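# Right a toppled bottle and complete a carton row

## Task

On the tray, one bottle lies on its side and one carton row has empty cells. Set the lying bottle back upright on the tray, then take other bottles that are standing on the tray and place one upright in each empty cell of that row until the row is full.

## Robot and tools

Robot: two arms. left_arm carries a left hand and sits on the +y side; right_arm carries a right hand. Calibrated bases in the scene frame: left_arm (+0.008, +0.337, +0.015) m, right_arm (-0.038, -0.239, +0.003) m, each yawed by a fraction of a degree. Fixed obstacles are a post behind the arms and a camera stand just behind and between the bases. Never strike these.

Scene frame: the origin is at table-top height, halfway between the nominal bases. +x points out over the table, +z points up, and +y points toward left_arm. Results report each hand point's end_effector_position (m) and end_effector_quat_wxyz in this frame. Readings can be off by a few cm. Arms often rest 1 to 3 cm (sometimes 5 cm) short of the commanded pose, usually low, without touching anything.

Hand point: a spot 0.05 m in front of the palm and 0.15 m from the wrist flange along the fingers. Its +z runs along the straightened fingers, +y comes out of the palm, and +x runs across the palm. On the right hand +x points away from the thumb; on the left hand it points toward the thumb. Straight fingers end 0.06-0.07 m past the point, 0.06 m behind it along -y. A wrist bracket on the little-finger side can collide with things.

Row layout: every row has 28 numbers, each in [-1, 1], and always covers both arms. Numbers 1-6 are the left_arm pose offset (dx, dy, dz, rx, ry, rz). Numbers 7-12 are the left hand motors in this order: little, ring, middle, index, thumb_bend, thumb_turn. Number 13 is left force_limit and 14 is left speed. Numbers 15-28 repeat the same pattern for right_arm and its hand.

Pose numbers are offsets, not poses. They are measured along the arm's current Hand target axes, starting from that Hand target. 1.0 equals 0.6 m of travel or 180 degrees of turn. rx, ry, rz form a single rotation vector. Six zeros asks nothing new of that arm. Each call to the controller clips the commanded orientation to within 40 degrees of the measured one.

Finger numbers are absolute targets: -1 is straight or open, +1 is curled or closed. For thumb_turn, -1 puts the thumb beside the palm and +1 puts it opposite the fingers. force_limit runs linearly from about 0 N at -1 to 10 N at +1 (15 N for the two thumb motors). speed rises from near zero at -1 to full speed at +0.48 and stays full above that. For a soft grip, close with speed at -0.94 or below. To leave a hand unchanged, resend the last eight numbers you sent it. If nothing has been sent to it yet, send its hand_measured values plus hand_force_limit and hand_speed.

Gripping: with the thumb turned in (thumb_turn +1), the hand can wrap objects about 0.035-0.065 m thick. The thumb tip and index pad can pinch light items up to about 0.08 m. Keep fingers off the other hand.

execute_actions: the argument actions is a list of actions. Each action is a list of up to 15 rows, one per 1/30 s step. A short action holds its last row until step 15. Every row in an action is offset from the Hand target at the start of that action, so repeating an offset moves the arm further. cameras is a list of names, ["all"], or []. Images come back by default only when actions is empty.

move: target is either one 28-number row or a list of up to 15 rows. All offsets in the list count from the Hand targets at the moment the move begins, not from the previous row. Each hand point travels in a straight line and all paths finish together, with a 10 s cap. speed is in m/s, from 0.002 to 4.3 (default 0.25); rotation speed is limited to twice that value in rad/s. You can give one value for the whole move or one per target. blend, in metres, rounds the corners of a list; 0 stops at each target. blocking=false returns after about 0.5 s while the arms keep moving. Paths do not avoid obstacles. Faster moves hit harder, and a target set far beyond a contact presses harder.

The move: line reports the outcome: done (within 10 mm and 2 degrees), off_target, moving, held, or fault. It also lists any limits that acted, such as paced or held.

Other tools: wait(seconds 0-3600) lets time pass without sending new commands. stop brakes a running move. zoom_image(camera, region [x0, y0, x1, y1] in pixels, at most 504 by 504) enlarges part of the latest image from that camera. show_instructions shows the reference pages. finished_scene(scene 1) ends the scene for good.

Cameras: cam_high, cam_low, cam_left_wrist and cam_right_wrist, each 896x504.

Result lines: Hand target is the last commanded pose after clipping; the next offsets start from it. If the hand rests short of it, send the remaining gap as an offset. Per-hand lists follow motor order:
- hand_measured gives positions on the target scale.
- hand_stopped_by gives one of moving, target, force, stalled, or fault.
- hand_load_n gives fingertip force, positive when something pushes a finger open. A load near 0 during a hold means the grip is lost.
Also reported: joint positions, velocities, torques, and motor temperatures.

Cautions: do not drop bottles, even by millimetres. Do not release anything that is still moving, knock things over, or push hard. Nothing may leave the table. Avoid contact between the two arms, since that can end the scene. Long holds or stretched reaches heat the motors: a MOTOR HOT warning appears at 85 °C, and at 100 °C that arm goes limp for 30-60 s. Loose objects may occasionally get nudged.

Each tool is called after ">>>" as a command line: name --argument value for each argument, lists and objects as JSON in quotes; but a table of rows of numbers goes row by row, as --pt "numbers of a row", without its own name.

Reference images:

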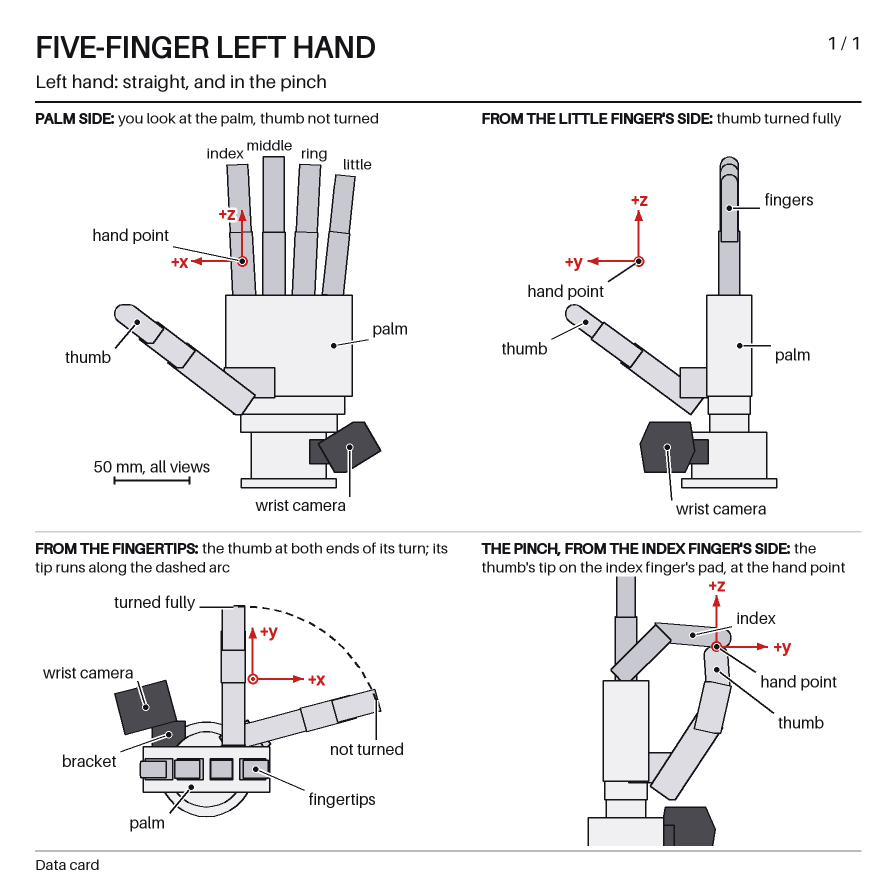

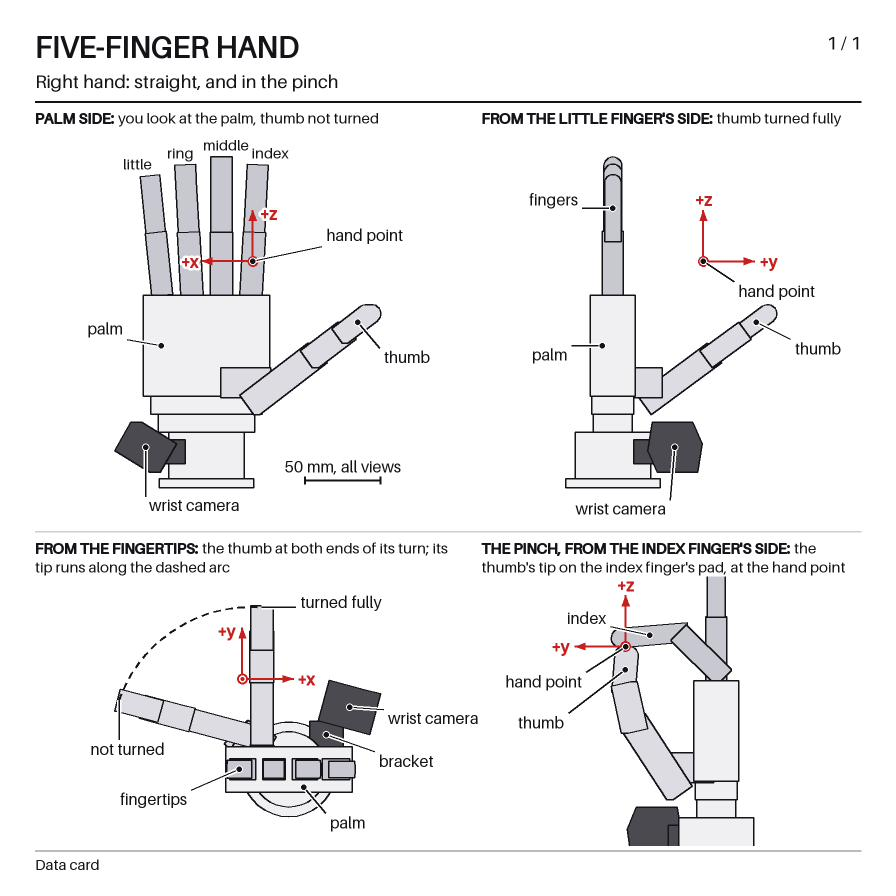

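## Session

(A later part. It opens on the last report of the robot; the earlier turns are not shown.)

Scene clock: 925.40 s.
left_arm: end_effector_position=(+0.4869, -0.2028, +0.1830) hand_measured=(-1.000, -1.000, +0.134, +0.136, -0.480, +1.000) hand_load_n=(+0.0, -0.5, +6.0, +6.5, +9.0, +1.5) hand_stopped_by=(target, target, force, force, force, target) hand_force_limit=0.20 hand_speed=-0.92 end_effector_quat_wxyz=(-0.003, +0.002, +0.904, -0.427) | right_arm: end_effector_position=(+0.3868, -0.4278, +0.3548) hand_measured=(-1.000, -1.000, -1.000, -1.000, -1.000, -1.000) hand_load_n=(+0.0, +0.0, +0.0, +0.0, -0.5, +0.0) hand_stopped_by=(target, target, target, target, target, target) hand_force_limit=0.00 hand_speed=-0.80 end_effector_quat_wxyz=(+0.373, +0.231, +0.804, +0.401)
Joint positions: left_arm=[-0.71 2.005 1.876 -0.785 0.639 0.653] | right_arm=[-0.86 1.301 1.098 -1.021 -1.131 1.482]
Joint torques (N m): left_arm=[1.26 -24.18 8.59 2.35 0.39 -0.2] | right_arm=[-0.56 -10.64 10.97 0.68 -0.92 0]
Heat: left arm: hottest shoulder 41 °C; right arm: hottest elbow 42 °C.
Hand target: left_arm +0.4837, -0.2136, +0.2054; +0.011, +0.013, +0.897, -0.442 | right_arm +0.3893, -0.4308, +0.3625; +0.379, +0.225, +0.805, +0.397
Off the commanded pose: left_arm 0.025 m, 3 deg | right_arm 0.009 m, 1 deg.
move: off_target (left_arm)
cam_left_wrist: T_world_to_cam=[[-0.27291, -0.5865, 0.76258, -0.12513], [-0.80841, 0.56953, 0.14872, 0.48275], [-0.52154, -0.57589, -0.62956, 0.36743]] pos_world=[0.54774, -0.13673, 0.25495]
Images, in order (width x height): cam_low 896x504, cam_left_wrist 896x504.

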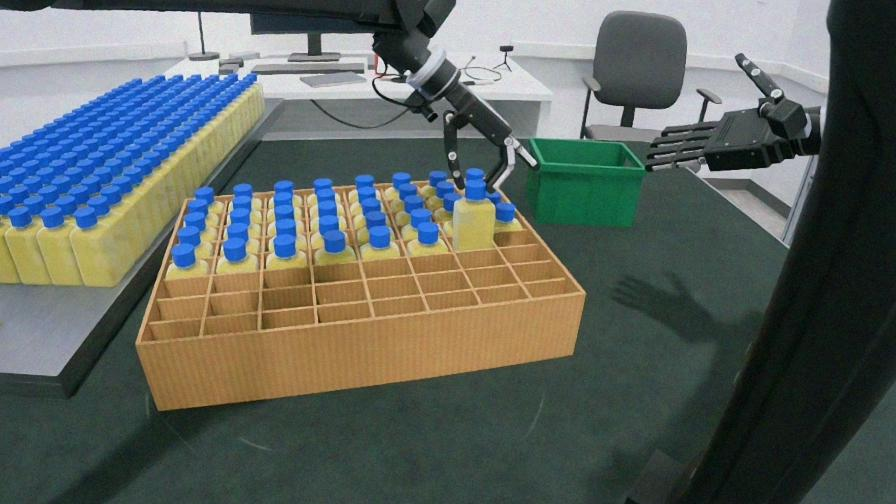

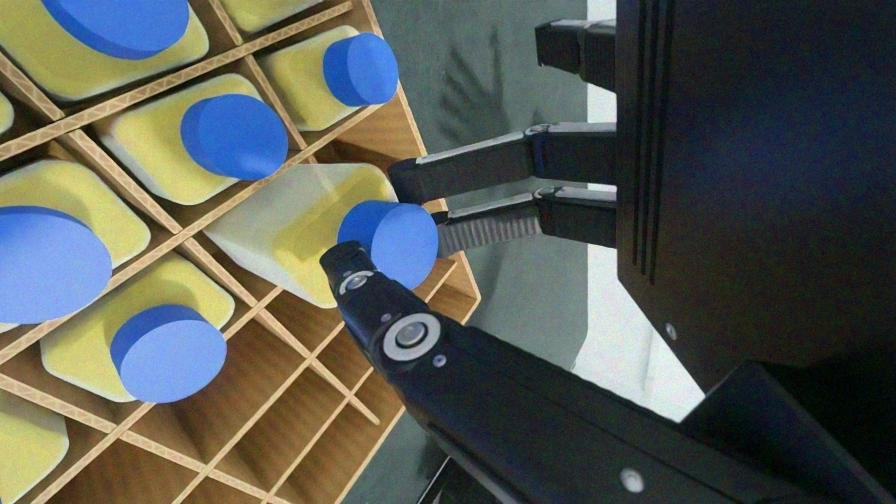

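>>> move --target '[0.0004,0.0230,0.0192,0,0,0,-1,-1,0.2,0.2,-0.47,1,0.2,-0.92,0,0,0,0,0,0,-1,-1,-1,-1,-1,-1,0,-0.8]' --cameras '["cam_left_wrist","cam_low"]' --speed 0.03

>>> zoom_image --camera "cam_left_wrist" --region '[110, 110, 460, 330]'

>>> zoom_image --camera "cam_low" --region '[420, 140, 540, 260]'

Scene clock: 929.17 s.
left_arm: end_effector_position=(+0.4867, -0.2028, +0.1706) hand_measured=(-1.000, -1.000, +0.134, +0.136, -0.480, +1.000) hand_load_n=(+0.0, +0.0, +6.0, +6.5, +9.0, +1.5) hand_stopped_by=(target, target, force, force, force, target) hand_force_limit=0.20 hand_speed=-0.92 end_effector_quat_wxyz=(+0.000, +0.003, +0.903, -0.429) | right_arm: end_effector_position=(+0.3868, -0.4278, +0.3548) hand_measured=(-1.000, -1.000, -1.000, -1.000, -1.000, -1.000) hand_load_n=(+0.0, +0.0, +0.0, +0.5, +0.0, +0.0) hand_stopped_by=(target, target, target, target, target, target) hand_force_limit=0.00 hand_speed=-0.80 end_effector_quat_wxyz=(+0.373, +0.231, +0.804, +0.401)
Joint positions: left_arm=[-0.71 2.005 1.842 -0.743 0.638 0.653] | right_arm=[-0.86 1.301 1.098 -1.021 -1.131 1.482]
Joint torques (N m): left_arm=[1.49 -23.88 8.58 2.47 0.41 -0.21] | right_arm=[-0.85 -10.7 11.03 0.62 -0.91 -0.01]
Heat: left arm: hottest shoulder 41 °C; right arm: hottest elbow 42 °C.
Hand target: left_arm +0.4840, -0.2144, +0.1874; +0.011, +0.013, +0.897, -0.442 | right_arm +0.3893, -0.4308, +0.3625; +0.379, +0.225, +0.805, +0.397
Off the commanded pose: left_arm 0.021 m, 2 deg | right_arm 0.009 m, 1 deg.
move: off_target (left_arm)
cam_left_wrist: T_world_to_cam=[[-0.27759, -0.58319, 0.76343, -0.11296], [-0.80936, 0.57008, 0.1412, 0.48626], [-0.51757, -0.5787, -0.63027, 0.35711]] pos_world=[0.54703, -0.13643, 0.24265]
Images, in order (width x height): cam_low 896x504, cam_left_wrist 896x504.

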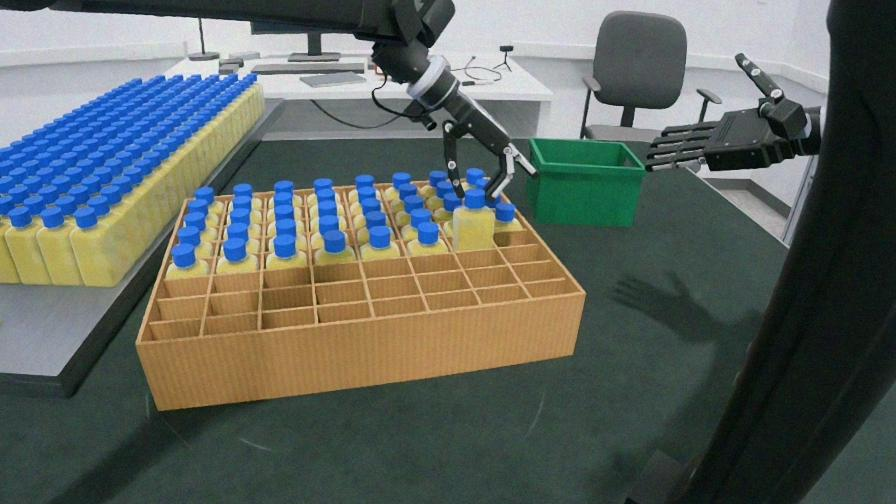

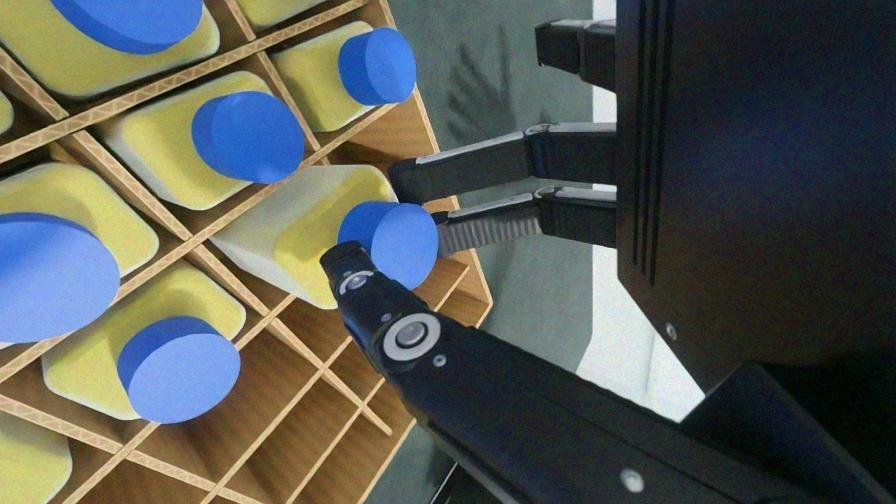

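Scaled by 1.440 from the camera's image (finer frame: 1280x720).

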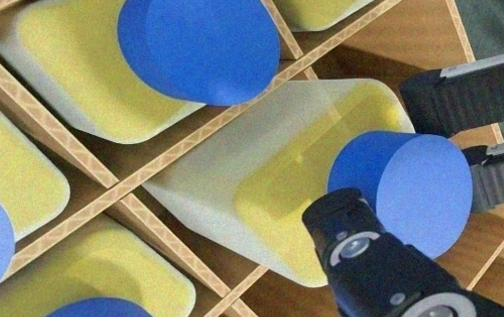

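Scaled by 4.200 from the camera's image (finer frame: 1280x720).

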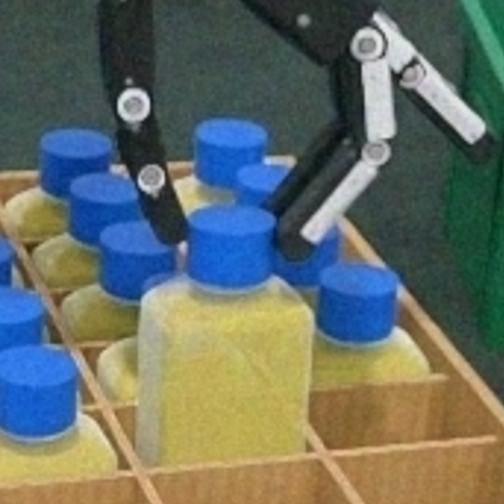

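>>> move --target '[0.0004,0.0262,0.0205,0,0,0,-1,-1,0.2,0.2,-0.47,1,0.2,-0.92,0,0,0,0,0,0,-1,-1,-1,-1,-1,-1,0,-0.8]' --cameras '["cam_left_wrist","cam_low"]' --speed 0.03

>>> zoom_image --camera "cam_left_wrist" --region '[110, 110, 460, 330]'

>>> zoom_image --camera "cam_low" --region '[420, 140, 540, 260]'

Scene clock: 935.90 s.
left_arm: end_effector_position=(+0.4866, -0.2027, +0.1581) hand_measured=(-1.000, -1.000, +0.134, +0.136, -0.480, +1.000) hand_load_n=(+0.0, +0.0, +5.5, +6.0, +8.5, +1.5) hand_stopped_by=(target, target, force, force, force, target) hand_force_limit=0.20 hand_speed=-0.92 end_effector_quat_wxyz=(+0.003, +0.005, +0.902, -0.432) | right_arm: end_effector_position=(+0.3868, -0.4278, +0.3548) hand_measured=(-1.000, -1.000, -1.000, -1.000, -1.000, -1.000) hand_load_n=(+0.0, +0.0, +0.0, +0.0, +0.0, +0.0) hand_stopped_by=(target, target, target, target, target, target) hand_force_limit=0.00 hand_speed=-0.80 end_effector_quat_wxyz=(+0.373, +0.231, +0.804, +0.401)
Joint positions: left_arm=[-0.71 2.005 1.806 -0.697 0.638 0.653] | right_arm=[-0.86 1.301 1.098 -1.021 -1.131 1.482]
Joint torques (N m): left_arm=[1.14 -22.36 8.66 2.41 0.4 -0.21] | right_arm=[-0.56 -10.87 10.97 0.69 -0.91 0.01]
Heat: left arm: hottest shoulder 41 °C; right arm: hottest elbow 42 °C.
Hand target: left_arm +0.4845, -0.2145, +0.1675; +0.011, +0.013, +0.897, -0.442 | right_arm +0.3893, -0.4308, +0.3625; +0.379, +0.225, +0.805, +0.397
Off the commanded pose: left_arm 0.015 m, 2 deg | right_arm 0.009 m, 1 deg.
move: off_target (left_arm)
cam_left_wrist: T_world_to_cam=[[-0.28343, -0.57836, 0.76496, -0.09976], [-0.81041, 0.57094, 0.1314, 0.49005], [-0.51275, -0.58269, -0.63053, 0.3461]] pos_world=[0.54632, -0.13582, 0.23015]
Images, in order (width x height): cam_low 896x504, cam_left_wrist 896x504.

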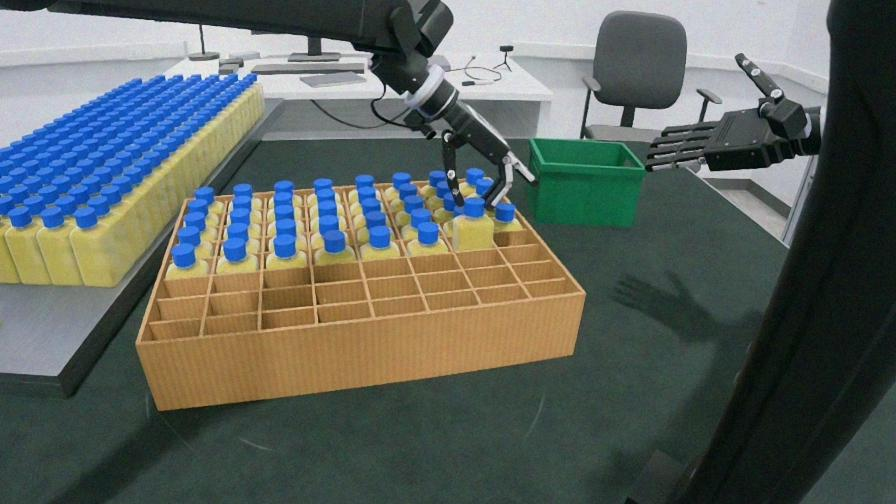

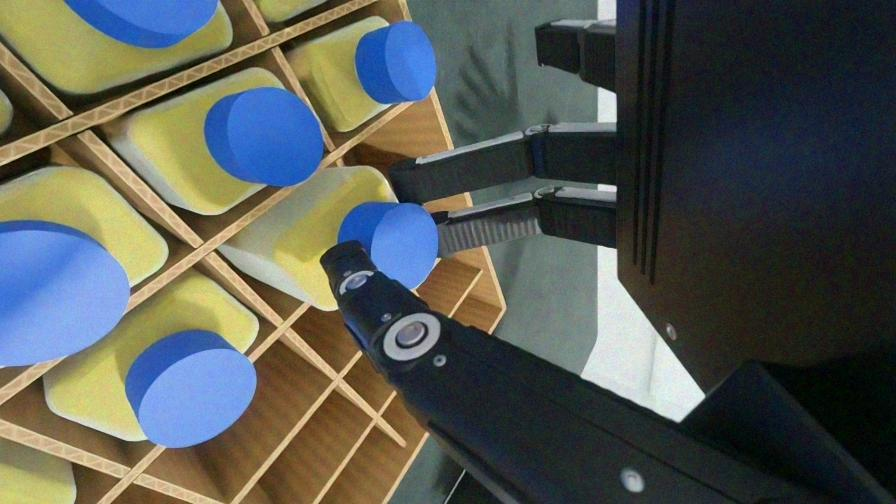

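Scaled by 1.440 from the camera's image (finer frame: 1280x720).

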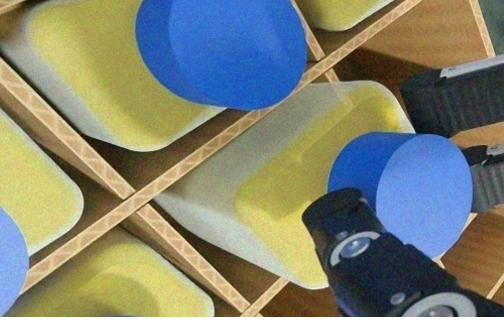

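Scaled by 4.200 from the camera's image (finer frame: 1280x720).

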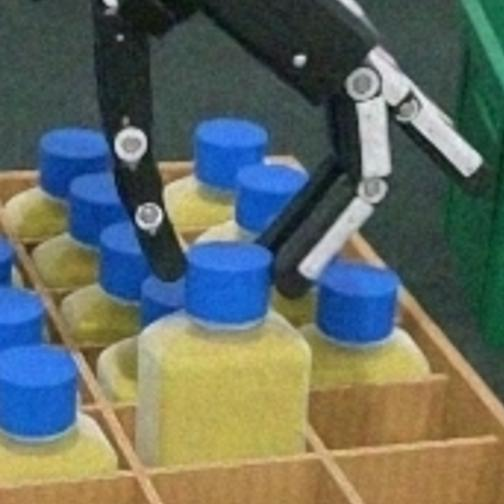

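>>> move --target '[0.0004,0.0230,0.0180,0,0,0,-1,-1,0.2,0.2,-0.47,1,0.2,-0.92,0,0,0,0,0,0,-1,-1,-1,-1,-1,-1,0,-0.8]' --cameras '["cam_left_wrist","cam_low"]' --speed 0.03

>>> zoom_image --camera "cam_left_wrist" --region '[110, 110, 460, 330]'

>>> zoom_image --camera "cam_low" --region '[420, 140, 540, 260]'

Scene clock: 939.13 s.
left_arm: end_effector_position=(+0.4864, -0.2029, +0.1483) hand_measured=(-1.000, -1.000, +0.134, +0.136, -0.480, +1.000) hand_load_n=(+0.0, +0.0, +5.5, +6.5, +8.5, +1.5) hand_stopped_by=(target, target, force, force, force, target) hand_force_limit=0.20 hand_speed=-0.92 end_effector_quat_wxyz=(+0.007, +0.007, +0.900, -0.435) | right_arm: end_effector_position=(+0.3868, -0.4278, +0.3548) hand_measured=(-1.000, -1.000, -1.000, -1.000, -1.000, -1.000) hand_load_n=(+0.0, +0.0, +0.0, +0.0, +0.0, +0.0) hand_stopped_by=(target, target, target, target, target, target) hand_force_limit=0.00 hand_speed=-0.80 end_effector_quat_wxyz=(+0.373, +0.231, +0.804, +0.401)
Joint positions: left_arm=[-0.711 2.005 1.777 -0.658 0.638 0.653] | right_arm=[-0.86 1.301 1.098 -1.021 -1.131 1.482]
Joint torques (N m): left_arm=[0.67 -21.36 8.44 2.67 0.42 -0.2] | right_arm=[-0.73 -10.93 11.04 0.69 -0.93 0]
Heat: left arm: hottest shoulder 41 °C; right arm: hottest elbow 42 °C.
Hand target: left_arm +0.4848, -0.2147, +0.1500; +0.011, +0.013, +0.897, -0.442 | right_arm +0.3893, -0.4308, +0.3625; +0.379, +0.225, +0.805, +0.397
Off the commanded pose: left_arm 0.012 m, 1 deg | right_arm 0.009 m, 1 deg.
move: off_target (left_arm)
cam_left_wrist: T_world_to_cam=[[-0.28966, -0.57314, 0.76655, -0.08857], [-0.8112, 0.57207, 0.12119, 0.49334], [-0.50798, -0.58673, -0.63064, 0.33657]] pos_world=[0.54552, -0.13551, 0.22035]
Images, in order (width x height): cam_low 896x504, cam_left_wrist 896x504.

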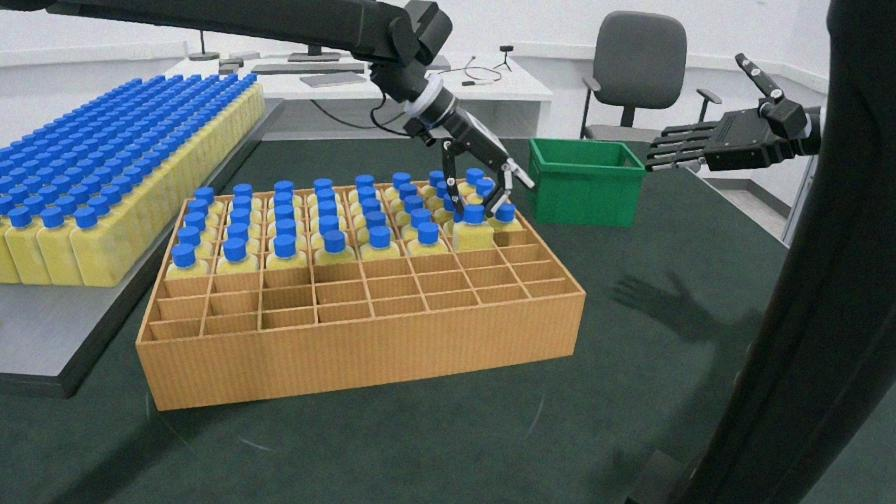

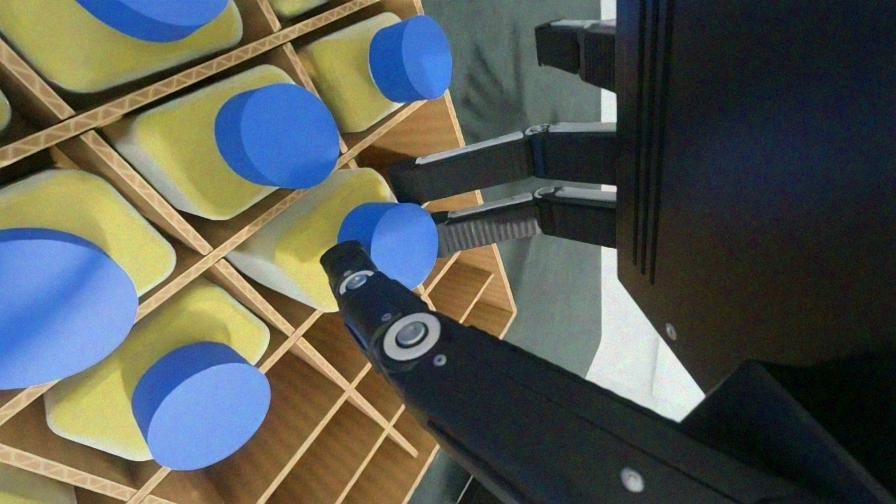

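Scaled by 1.440 from the camera's image (finer frame: 1280x720).

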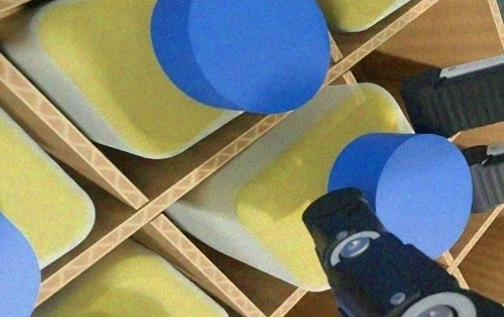

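Scaled by 4.200 from the camera's image (finer frame: 1280x720).

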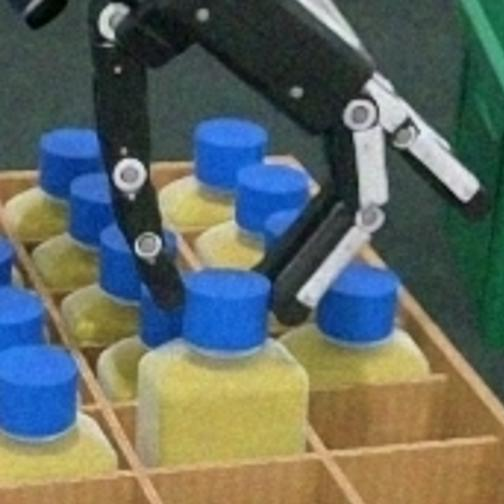

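>>> move --target '[0.0004,0.0200,0.0155,0,0,0,-1,-1,0.2,0.2,-0.47,1,0.2,-0.92,0,0,0,0,0,0,-1,-1,-1,-1,-1,-1,0,-0.8]' --cameras '["cam_left_wrist","cam_low"]' --speed 0.03

>>> zoom_image --camera "cam_left_wrist" --region '[110, 110, 460, 330]'

>>> zoom_image --camera "cam_low" --region '[420, 140, 540, 260]'

Scene clock: 942.17 s.
left_arm: end_effector_position=(+0.4860, -0.2033, +0.1386) hand_measured=(-1.000, -1.000, +0.134, +0.136, -0.480, +1.000) hand_load_n=(+0.0, +0.0, +5.5, +6.5, +8.5, +1.0) hand_stopped_by=(target, target, force, force, force, target) hand_force_limit=0.20 hand_speed=-0.92 end_effector_quat_wxyz=(+0.009, +0.008, +0.899, -0.437) | right_arm: end_effector_position=(+0.3868, -0.4278, +0.3548) hand_measured=(-1.000, -1.000, -1.000, -1.000, -1.000, -1.000) hand_load_n=(+0.0, +0.0, +0.5, +0.0, +0.0, +0.0) hand_stopped_by=(target, target, target, target, target, target) hand_force_limit=0.00 hand_speed=-0.80 end_effector_quat_wxyz=(+0.373, +0.231, +0.804, +0.401)
Joint positions: left_arm=[-0.711 2.007 1.753 -0.624 0.638 0.653] | right_arm=[-0.86 1.301 1.098 -1.021 -1.131 1.482]
Joint torques (N m): left_arm=[1.61 -21.42 8.5 2.66 0.38 -0.22] | right_arm=[-0.62 -10.87 10.93 0.68 -0.91 -0.01]
Heat: left arm: hottest shoulder 41 °C; right arm: hottest elbow 42 °C.
Hand target: left_arm +0.4851, -0.2148, +0.1347; +0.011, +0.013, +0.897, -0.442 | right_arm +0.3893, -0.4308, +0.3625; +0.379, +0.225, +0.805, +0.397
Off the commanded pose: left_arm 0.012 m, 1 deg | right_arm 0.009 m, 1 deg.
move: off_target (left_arm)
cam_left_wrist: T_world_to_cam=[[-0.29432, -0.56935, 0.7676, -0.0787], [-0.81142, 0.57322, 0.11406, 0.49583], [-0.50495, -0.58928, -0.63069, 0.32805]] pos_world=[0.54481, -0.13571, 0.21075]
Images, in order (width x height): cam_low 896x504, cam_left_wrist 896x504.

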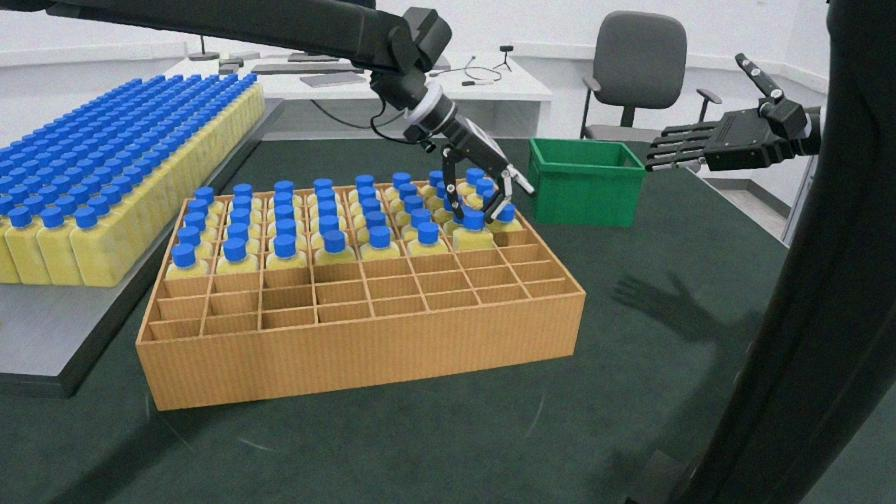

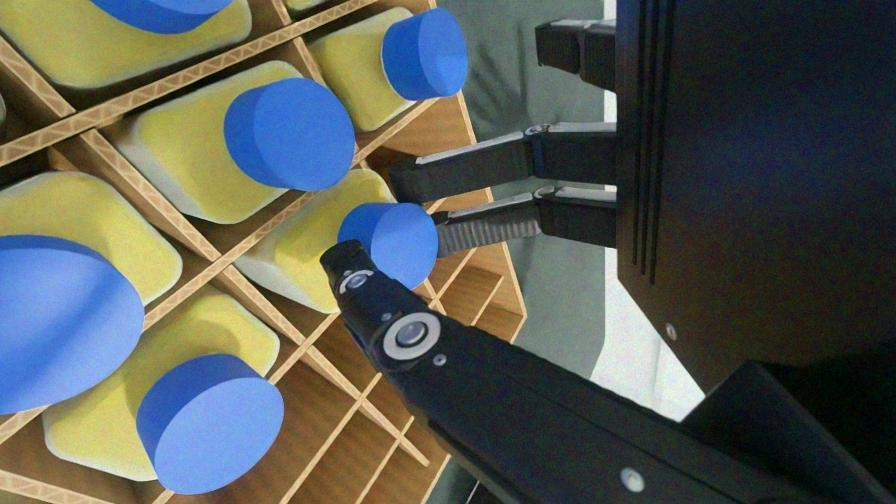

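Scaled by 1.440 from the camera's image (finer frame: 1280x720).

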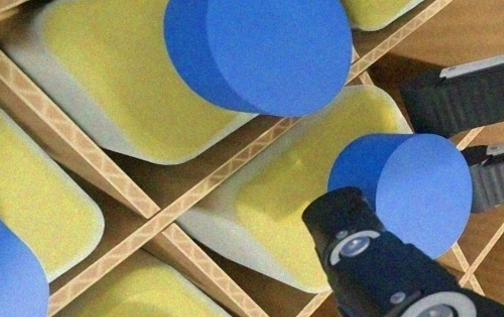

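Scaled by 4.200 from the camera's image (finer frame: 1280x720).

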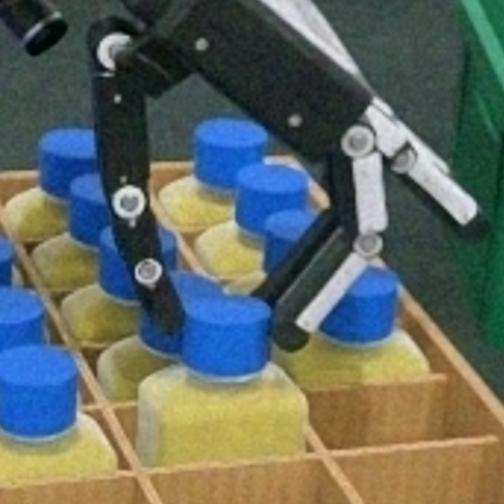

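>>> move --target '[0.0002,0.0106,0.0082,0,0,0,-1,-1,0.2,0.2,-0.47,1,0.2,-0.92,0,0,0,0,0,0,-1,-1,-1,-1,-1,-1,0,-0.8]' --cameras '["cam_low"]' --speed 0.03

>>> zoom_image --camera "cam_low" --region '[420, 140, 540, 260]'

Scene clock: 946.30 s.
left_arm: end_effector_position=(+0.4858, -0.2035, +0.1304) hand_measured=(-1.000, -1.000, +0.134, +0.136, -0.480, +1.000) hand_load_n=(+0.0, +0.0, +5.5, +6.0, +9.0, +1.5) hand_stopped_by=(target, target, force, force, force, target) hand_force_limit=0.20 hand_speed=-0.92 end_effector_quat_wxyz=(+0.009, +0.009, +0.900, -0.437) | right_arm: end_effector_position=(+0.3868, -0.4278, +0.3548) hand_measured=(-1.000, -1.000, -1.000, -1.000, -1.000, -1.000) hand_load_n=(+0.0, +0.0, +0.0, +0.0, +0.0, +0.0) hand_stopped_by=(target, target, target, target, target, target) hand_force_limit=0.00 hand_speed=-0.80 end_effector_quat_wxyz=(+0.373, +0.231, +0.804, +0.401)
Joint positions: left_arm=[-0.712 2.014 1.741 -0.607 0.638 0.653] | right_arm=[-0.86 1.301 1.098 -1.021 -1.131 1.482]
Joint torques (N m): left_arm=[0.97 -21.83 8.31 2.8 0.41 -0.17] | right_arm=[-0.67 -10.87 11 0.68 -0.91 0]
Heat: left arm: hottest shoulder 41 °C; right arm: hottest elbow 42 °C.
Hand target: left_arm +0.4851, -0.2149, +0.1267; +0.011, +0.013, +0.897, -0.442 | right_arm +0.3893, -0.4308, +0.3625; +0.379, +0.225, +0.805, +0.397
Off the commanded pose: left_arm 0.012 m, 1 deg | right_arm 0.009 m, 1 deg.
move: off_target (left_arm)

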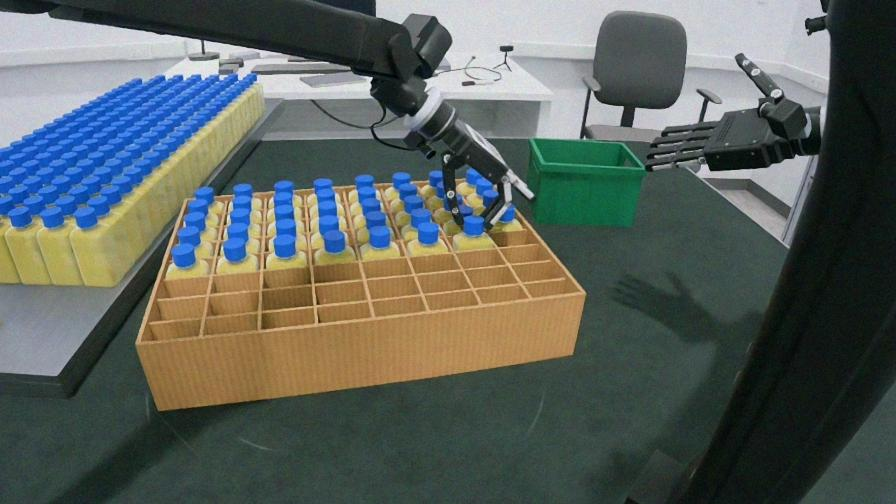

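Scaled by 4.200 from the camera's image (finer frame: 1280x720).

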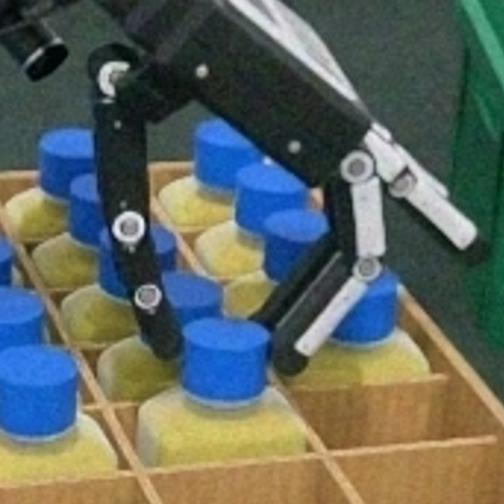

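>>> move --target '[0.0001,0.0053,0.0041,0,0,0,-1,-1,0.2,0.2,-0.47,1,0.2,-0.92,0,0,0,0,0,0,-1,-1,-1,-1,-1,-1,0,-0.8]' --cameras '["cam_low"]' --speed 0.03

>>> zoom_image --camera "cam_low" --region '[420, 140, 540, 260]'

Scene clock: 948.30 s.
left_arm: end_effector_position=(+0.4858, -0.2035, +0.1279) hand_measured=(-1.000, -1.000, +0.134, +0.136, -0.480, +1.000) hand_load_n=(+0.0, +0.0, +5.0, +6.0, +9.0, +1.0) hand_stopped_by=(target, target, force, force, force, target) hand_force_limit=0.20 hand_speed=-0.92 end_effector_quat_wxyz=(+0.009, +0.009, +0.899, -0.437) | right_arm: end_effector_position=(+0.3868, -0.4278, +0.3548) hand_measured=(-1.000, -1.000, -1.000, -1.000, -1.000, -1.000) hand_load_n=(+0.0, +0.0, +0.0, +0.0, -0.5, +0.0) hand_stopped_by=(target, target, target, target, target, target) hand_force_limit=0.00 hand_speed=-0.80 end_effector_quat_wxyz=(+0.373, +0.231, +0.804, +0.401)
Joint positions: left_arm=[-0.712 2.015 1.736 -0.599 0.638 0.653] | right_arm=[-0.86 1.301 1.098 -1.021 -1.131 1.482]
Joint torques (N m): left_arm=[1.55 -20.89 8.42 2.62 0.41 -0.19] | right_arm=[-0.56 -10.7 10.99 0.64 -0.92 -0.01]
Heat: left arm: hottest shoulder 41 °C; right arm: hottest elbow 42 °C.
Hand target: left_arm +0.4852, -0.2150, +0.1227; +0.011, +0.013, +0.897, -0.442 | right_arm +0.3893, -0.4308, +0.3625; +0.379, +0.225, +0.805, +0.397
Off the commanded pose: left_arm 0.013 m, 1 deg | right_arm 0.009 m, 1 deg.
move: off_target (left_arm)

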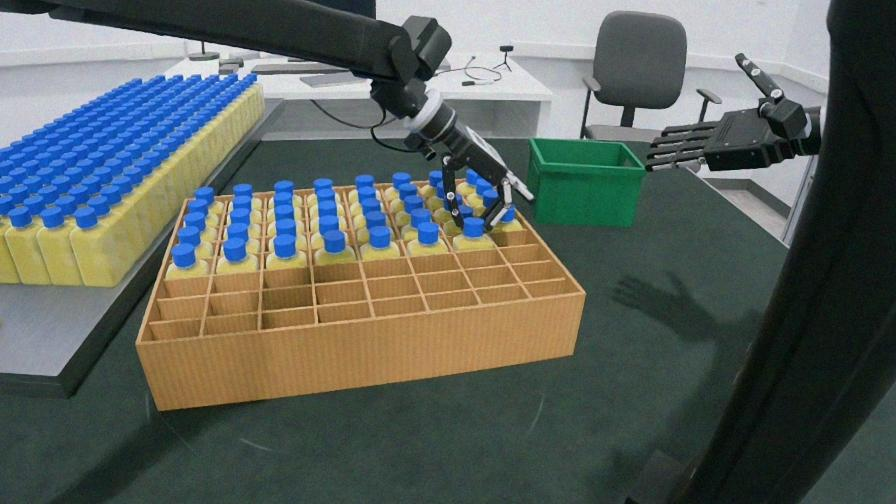

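Scaled by 4.200 from the camera's image (finer frame: 1280x720).

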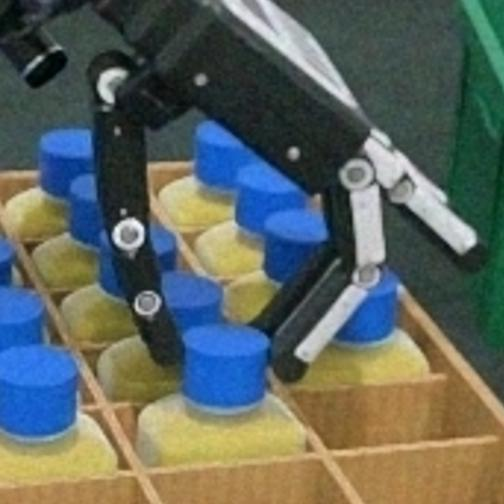

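>>> move --target '[0.0001,0.0053,0.0041,0,0,0,-1,-1,0.2,0.2,-0.47,1,0.2,-0.92,0,0,0,0,0,0,-1,-1,-1,-1,-1,-1,0,-0.8]' --cameras '["cam_low","cam_left_wrist"]' --speed 0.03

>>> zoom_image --camera "cam_low" --region '[420, 140, 540, 260]'

Scene clock: 951.30 s.
left_arm: end_effector_position=(+0.4859, -0.2037, +0.1273) hand_measured=(-1.000, -1.000, +0.134, +0.136, -0.480, +1.000) hand_load_n=(+0.0, +0.0, +5.0, +6.0, +9.0, +1.0) hand_stopped_by=(target, target, force, force, force, target) hand_force_limit=0.20 hand_speed=-0.92 end_effector_quat_wxyz=(+0.009, +0.008, +0.899, -0.438) | right_arm: end_effector_position=(+0.3868, -0.4278, +0.3548) hand_measured=(-1.000, -1.000, -1.000, -1.000, -1.000, -1.000) hand_load_n=(+0.0, +0.0, +0.0, +0.0, +0.0, +0.0) hand_stopped_by=(target, target, target, target, target, target) hand_force_limit=0.00 hand_speed=-0.80 end_effector_quat_wxyz=(+0.373, +0.231, +0.804, +0.401)
Joint positions: left_arm=[-0.712 2.015 1.734 -0.594 0.638 0.651] | right_arm=[-0.86 1.301 1.098 -1.021 -1.131 1.482]
Joint torques (N m): left_arm=[1.08 -20.37 8.08 2.58 0.4 -0.19] | right_arm=[-0.85 -10.93 11 0.68 -0.91 0]
Heat: left arm: hottest shoulder 40 °C; right arm: hottest elbow 42 °C.
Hand target: left_arm +0.4852, -0.2150, +0.1186; +0.011, +0.013, +0.897, -0.442 | right_arm +0.3893, -0.4308, +0.3625; +0.379, +0.225, +0.805, +0.397
Off the commanded pose: left_arm 0.014 m, 1 deg | right_arm 0.009 m, 1 deg.
move: off_target (left_arm)
cam_left_wrist: T_world_to_cam=[[-0.29435, -0.56823, 0.76842, -0.07003], [-0.81192, 0.57281, 0.11256, 0.4976], [-0.50412, -0.59077, -0.62996, 0.31978]] pos_world=[0.54461, -0.13591, 0.19925]

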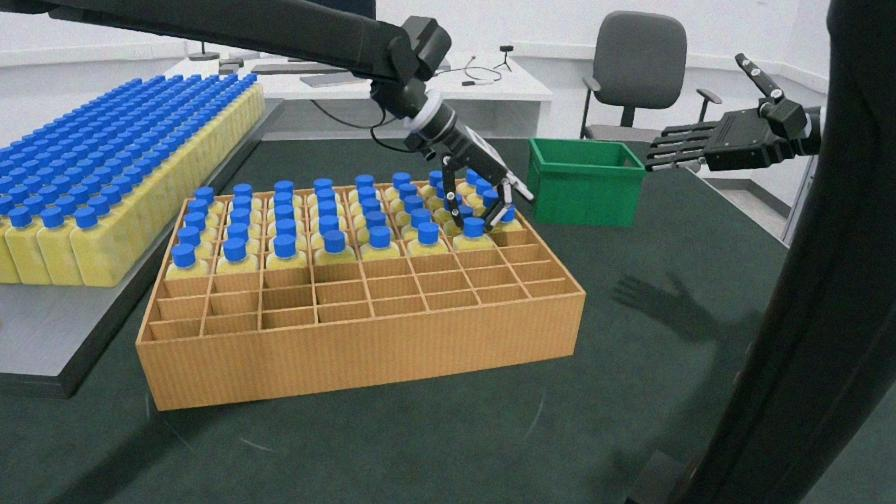

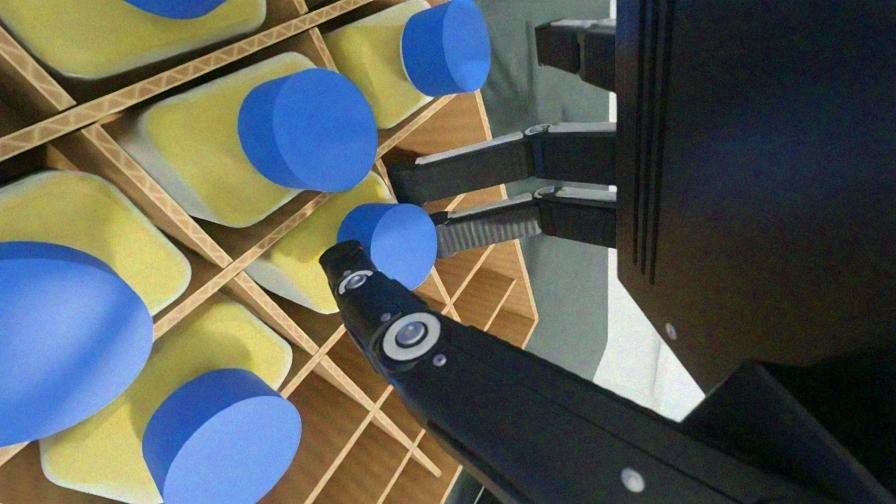

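Scaled by 4.200 from the camera's image (finer frame: 1280x720).

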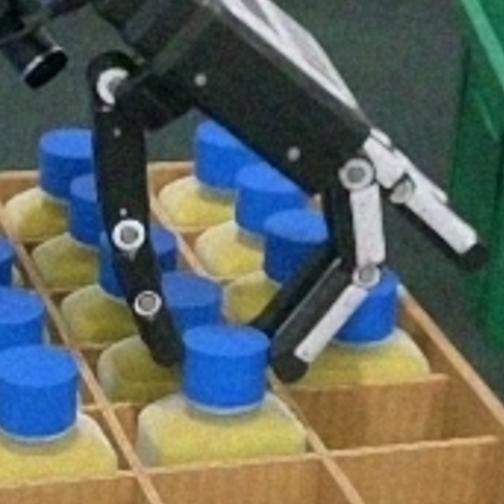

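>>> move --target '[0,-0.0106,-0.0082,0,0,0,-1,-1,0.2,0.2,-0.47,1,0.2,-0.92,0,0,0,0,0,0,-1,-1,-1,-1,-1,-1,0,-0.8]' --cameras '[]' --speed 0.03

>>> move --target '[0,0,0,0,0,0,-1,-1,-0.2,-0.2,-0.62,1,0.2,-0.85,0,0,0,0,0,0,-1,-1,-1,-1,-1,-1,0,-0.8]' --cameras '["cam_low","cam_left_wrist"]' --speed 0.03

>>> zoom_image --camera "cam_low" --region '[420, 140, 540, 260]'

Scene clock: 954.60 s.
left_arm: end_effector_position=(+0.4859, -0.2037, +0.1273) hand_measured=(-1.000, -1.000, +0.134, +0.136, -0.480, +1.000) hand_load_n=(+0.0, +0.0, +4.5, +5.5, +9.0, +1.0) hand_stopped_by=(target, target, force, force, force, target) hand_force_limit=0.20 hand_speed=-0.92 end_effector_quat_wxyz=(+0.010, +0.008, +0.899, -0.438) | right_arm: end_effector_position=(+0.3868, -0.4278, +0.3548) hand_measured=(-1.000, -1.000, -1.000, -1.000, -1.000, -1.000) hand_load_n=(+0.0, +0.0, +0.0, +0.0, +0.0, +0.0) hand_stopped_by=(target, target, target, target, target, target) hand_force_limit=0.00 hand_speed=-0.80 end_effector_quat_wxyz=(+0.373, +0.231, +0.804, +0.401)
Joint positions: left_arm=[-0.712 2.015 1.734 -0.594 0.638 0.651] | right_arm=[-0.86 1.301 1.098 -1.021 -1.131 1.482]
Joint torques (N m): left_arm=[0.97 -20.84 9.11 2.06 0.37 -0.15] | right_arm=[-0.79 -10.81 10.99 0.68 -0.91 0]
Heat: left arm: hottest shoulder 40 °C; right arm: hottest elbow 42 °C.
Hand target: left_arm +0.4850, -0.2148, +0.1266; +0.011, +0.013, +0.897, -0.442 | right_arm +0.3893, -0.4308, +0.3625; +0.379, +0.225, +0.805, +0.397
Off the commanded pose: left_arm 0.011 m, 1 deg | right_arm 0.009 m, 1 deg.
move: off_target (left_arm)

Scene clock: 955.67 s.
left_arm: end_effector_position=(+0.4859, -0.2037, +0.1273) hand_measured=(-1.000, -1.000, -0.200, -0.200, -0.620, +1.000) hand_load_n=(+0.0, +0.0, +0.0, +0.0, +0.0, +0.0) hand_stopped_by=(target, target, target, target, target, target) hand_force_limit=0.20 hand_speed=-0.85 end_effector_quat_wxyz=(+0.010, +0.008, +0.899, -0.438) | right_arm: end_effector_position=(+0.3868, -0.4278, +0.3548) hand_measured=(-1.000, -1.000, -1.000, -1.000, -1.000, -1.000) hand_load_n=(+0.0, +0.0, +0.0, +0.0, +0.0, +0.0) hand_stopped_by=(target, target, target, target, target, target) hand_force_limit=0.00 hand_speed=-0.80 end_effector_quat_wxyz=(+0.373, +0.231, +0.804, +0.401)
Joint positions: left_arm=[-0.712 2.015 1.734 -0.594 0.638 0.651] | right_arm=[-0.86 1.301 1.098 -1.021 -1.131 1.482]
Joint torques (N m): left_arm=[1.26 -21.3 8.85 1.87 0.35 -0.11] | right_arm=[-0.73 -11.05 10.95 0.68 -0.92 0]
Heat: left arm: hottest shoulder 40 °C; right arm: hottest elbow 42 °C.
Hand target: left_arm +0.4850, -0.2148, +0.1266; +0.011, +0.013, +0.897, -0.442 | right_arm +0.3893, -0.4308, +0.3625; +0.379, +0.225, +0.805, +0.397
Off the commanded pose: left_arm 0.011 m, 1 deg | right_arm 0.009 m, 1 deg.
move: done
cam_left_wrist: T_world_to_cam=[[-0.29415, -0.56814, 0.76856, -0.0702], [-0.81204, 0.57266, 0.11253, 0.49772], [-0.50405, -0.591, -0.6298, 0.3198]] pos_world=[0.54471, -0.13591, 0.19935]

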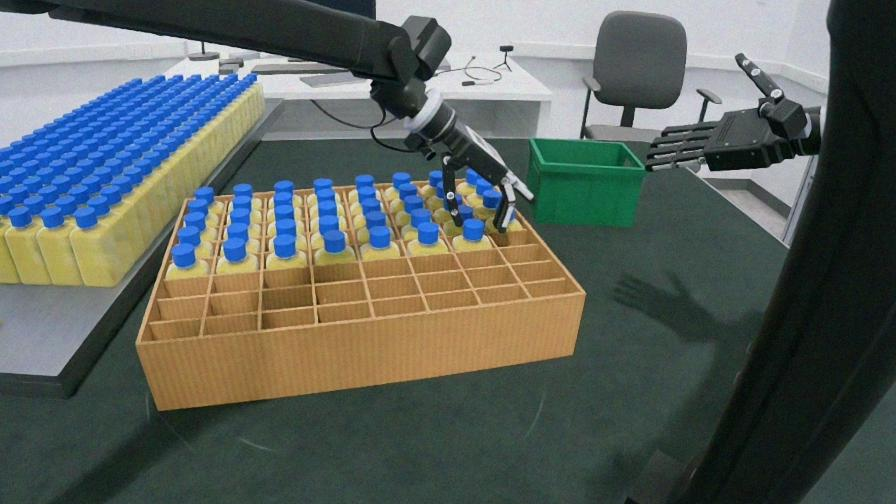

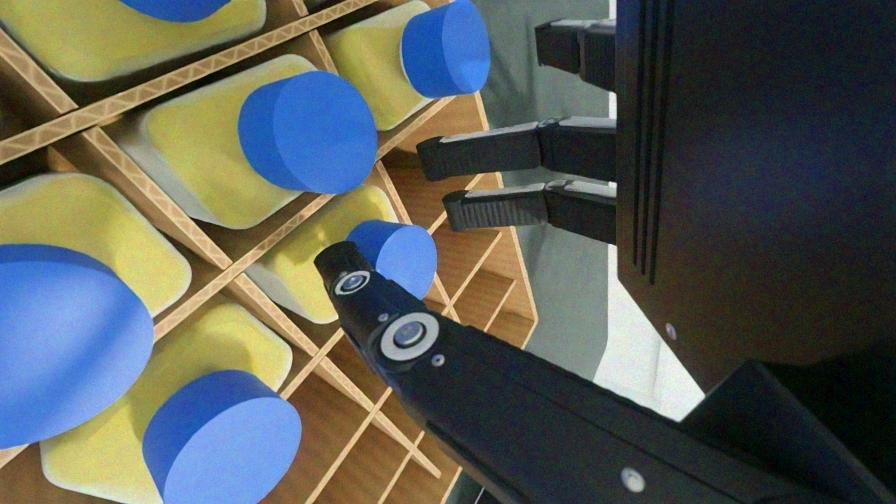

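Scaled by 4.200 from the camera's image (finer frame: 1280x720).

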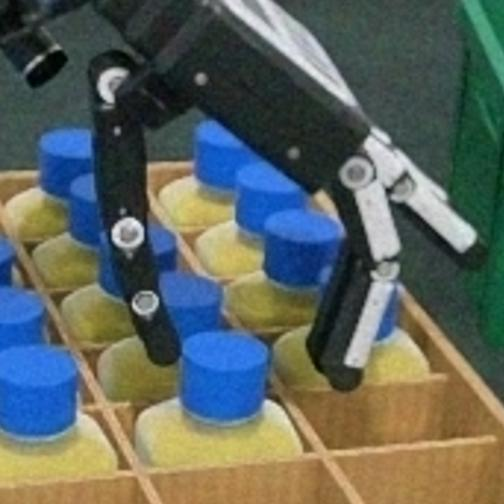

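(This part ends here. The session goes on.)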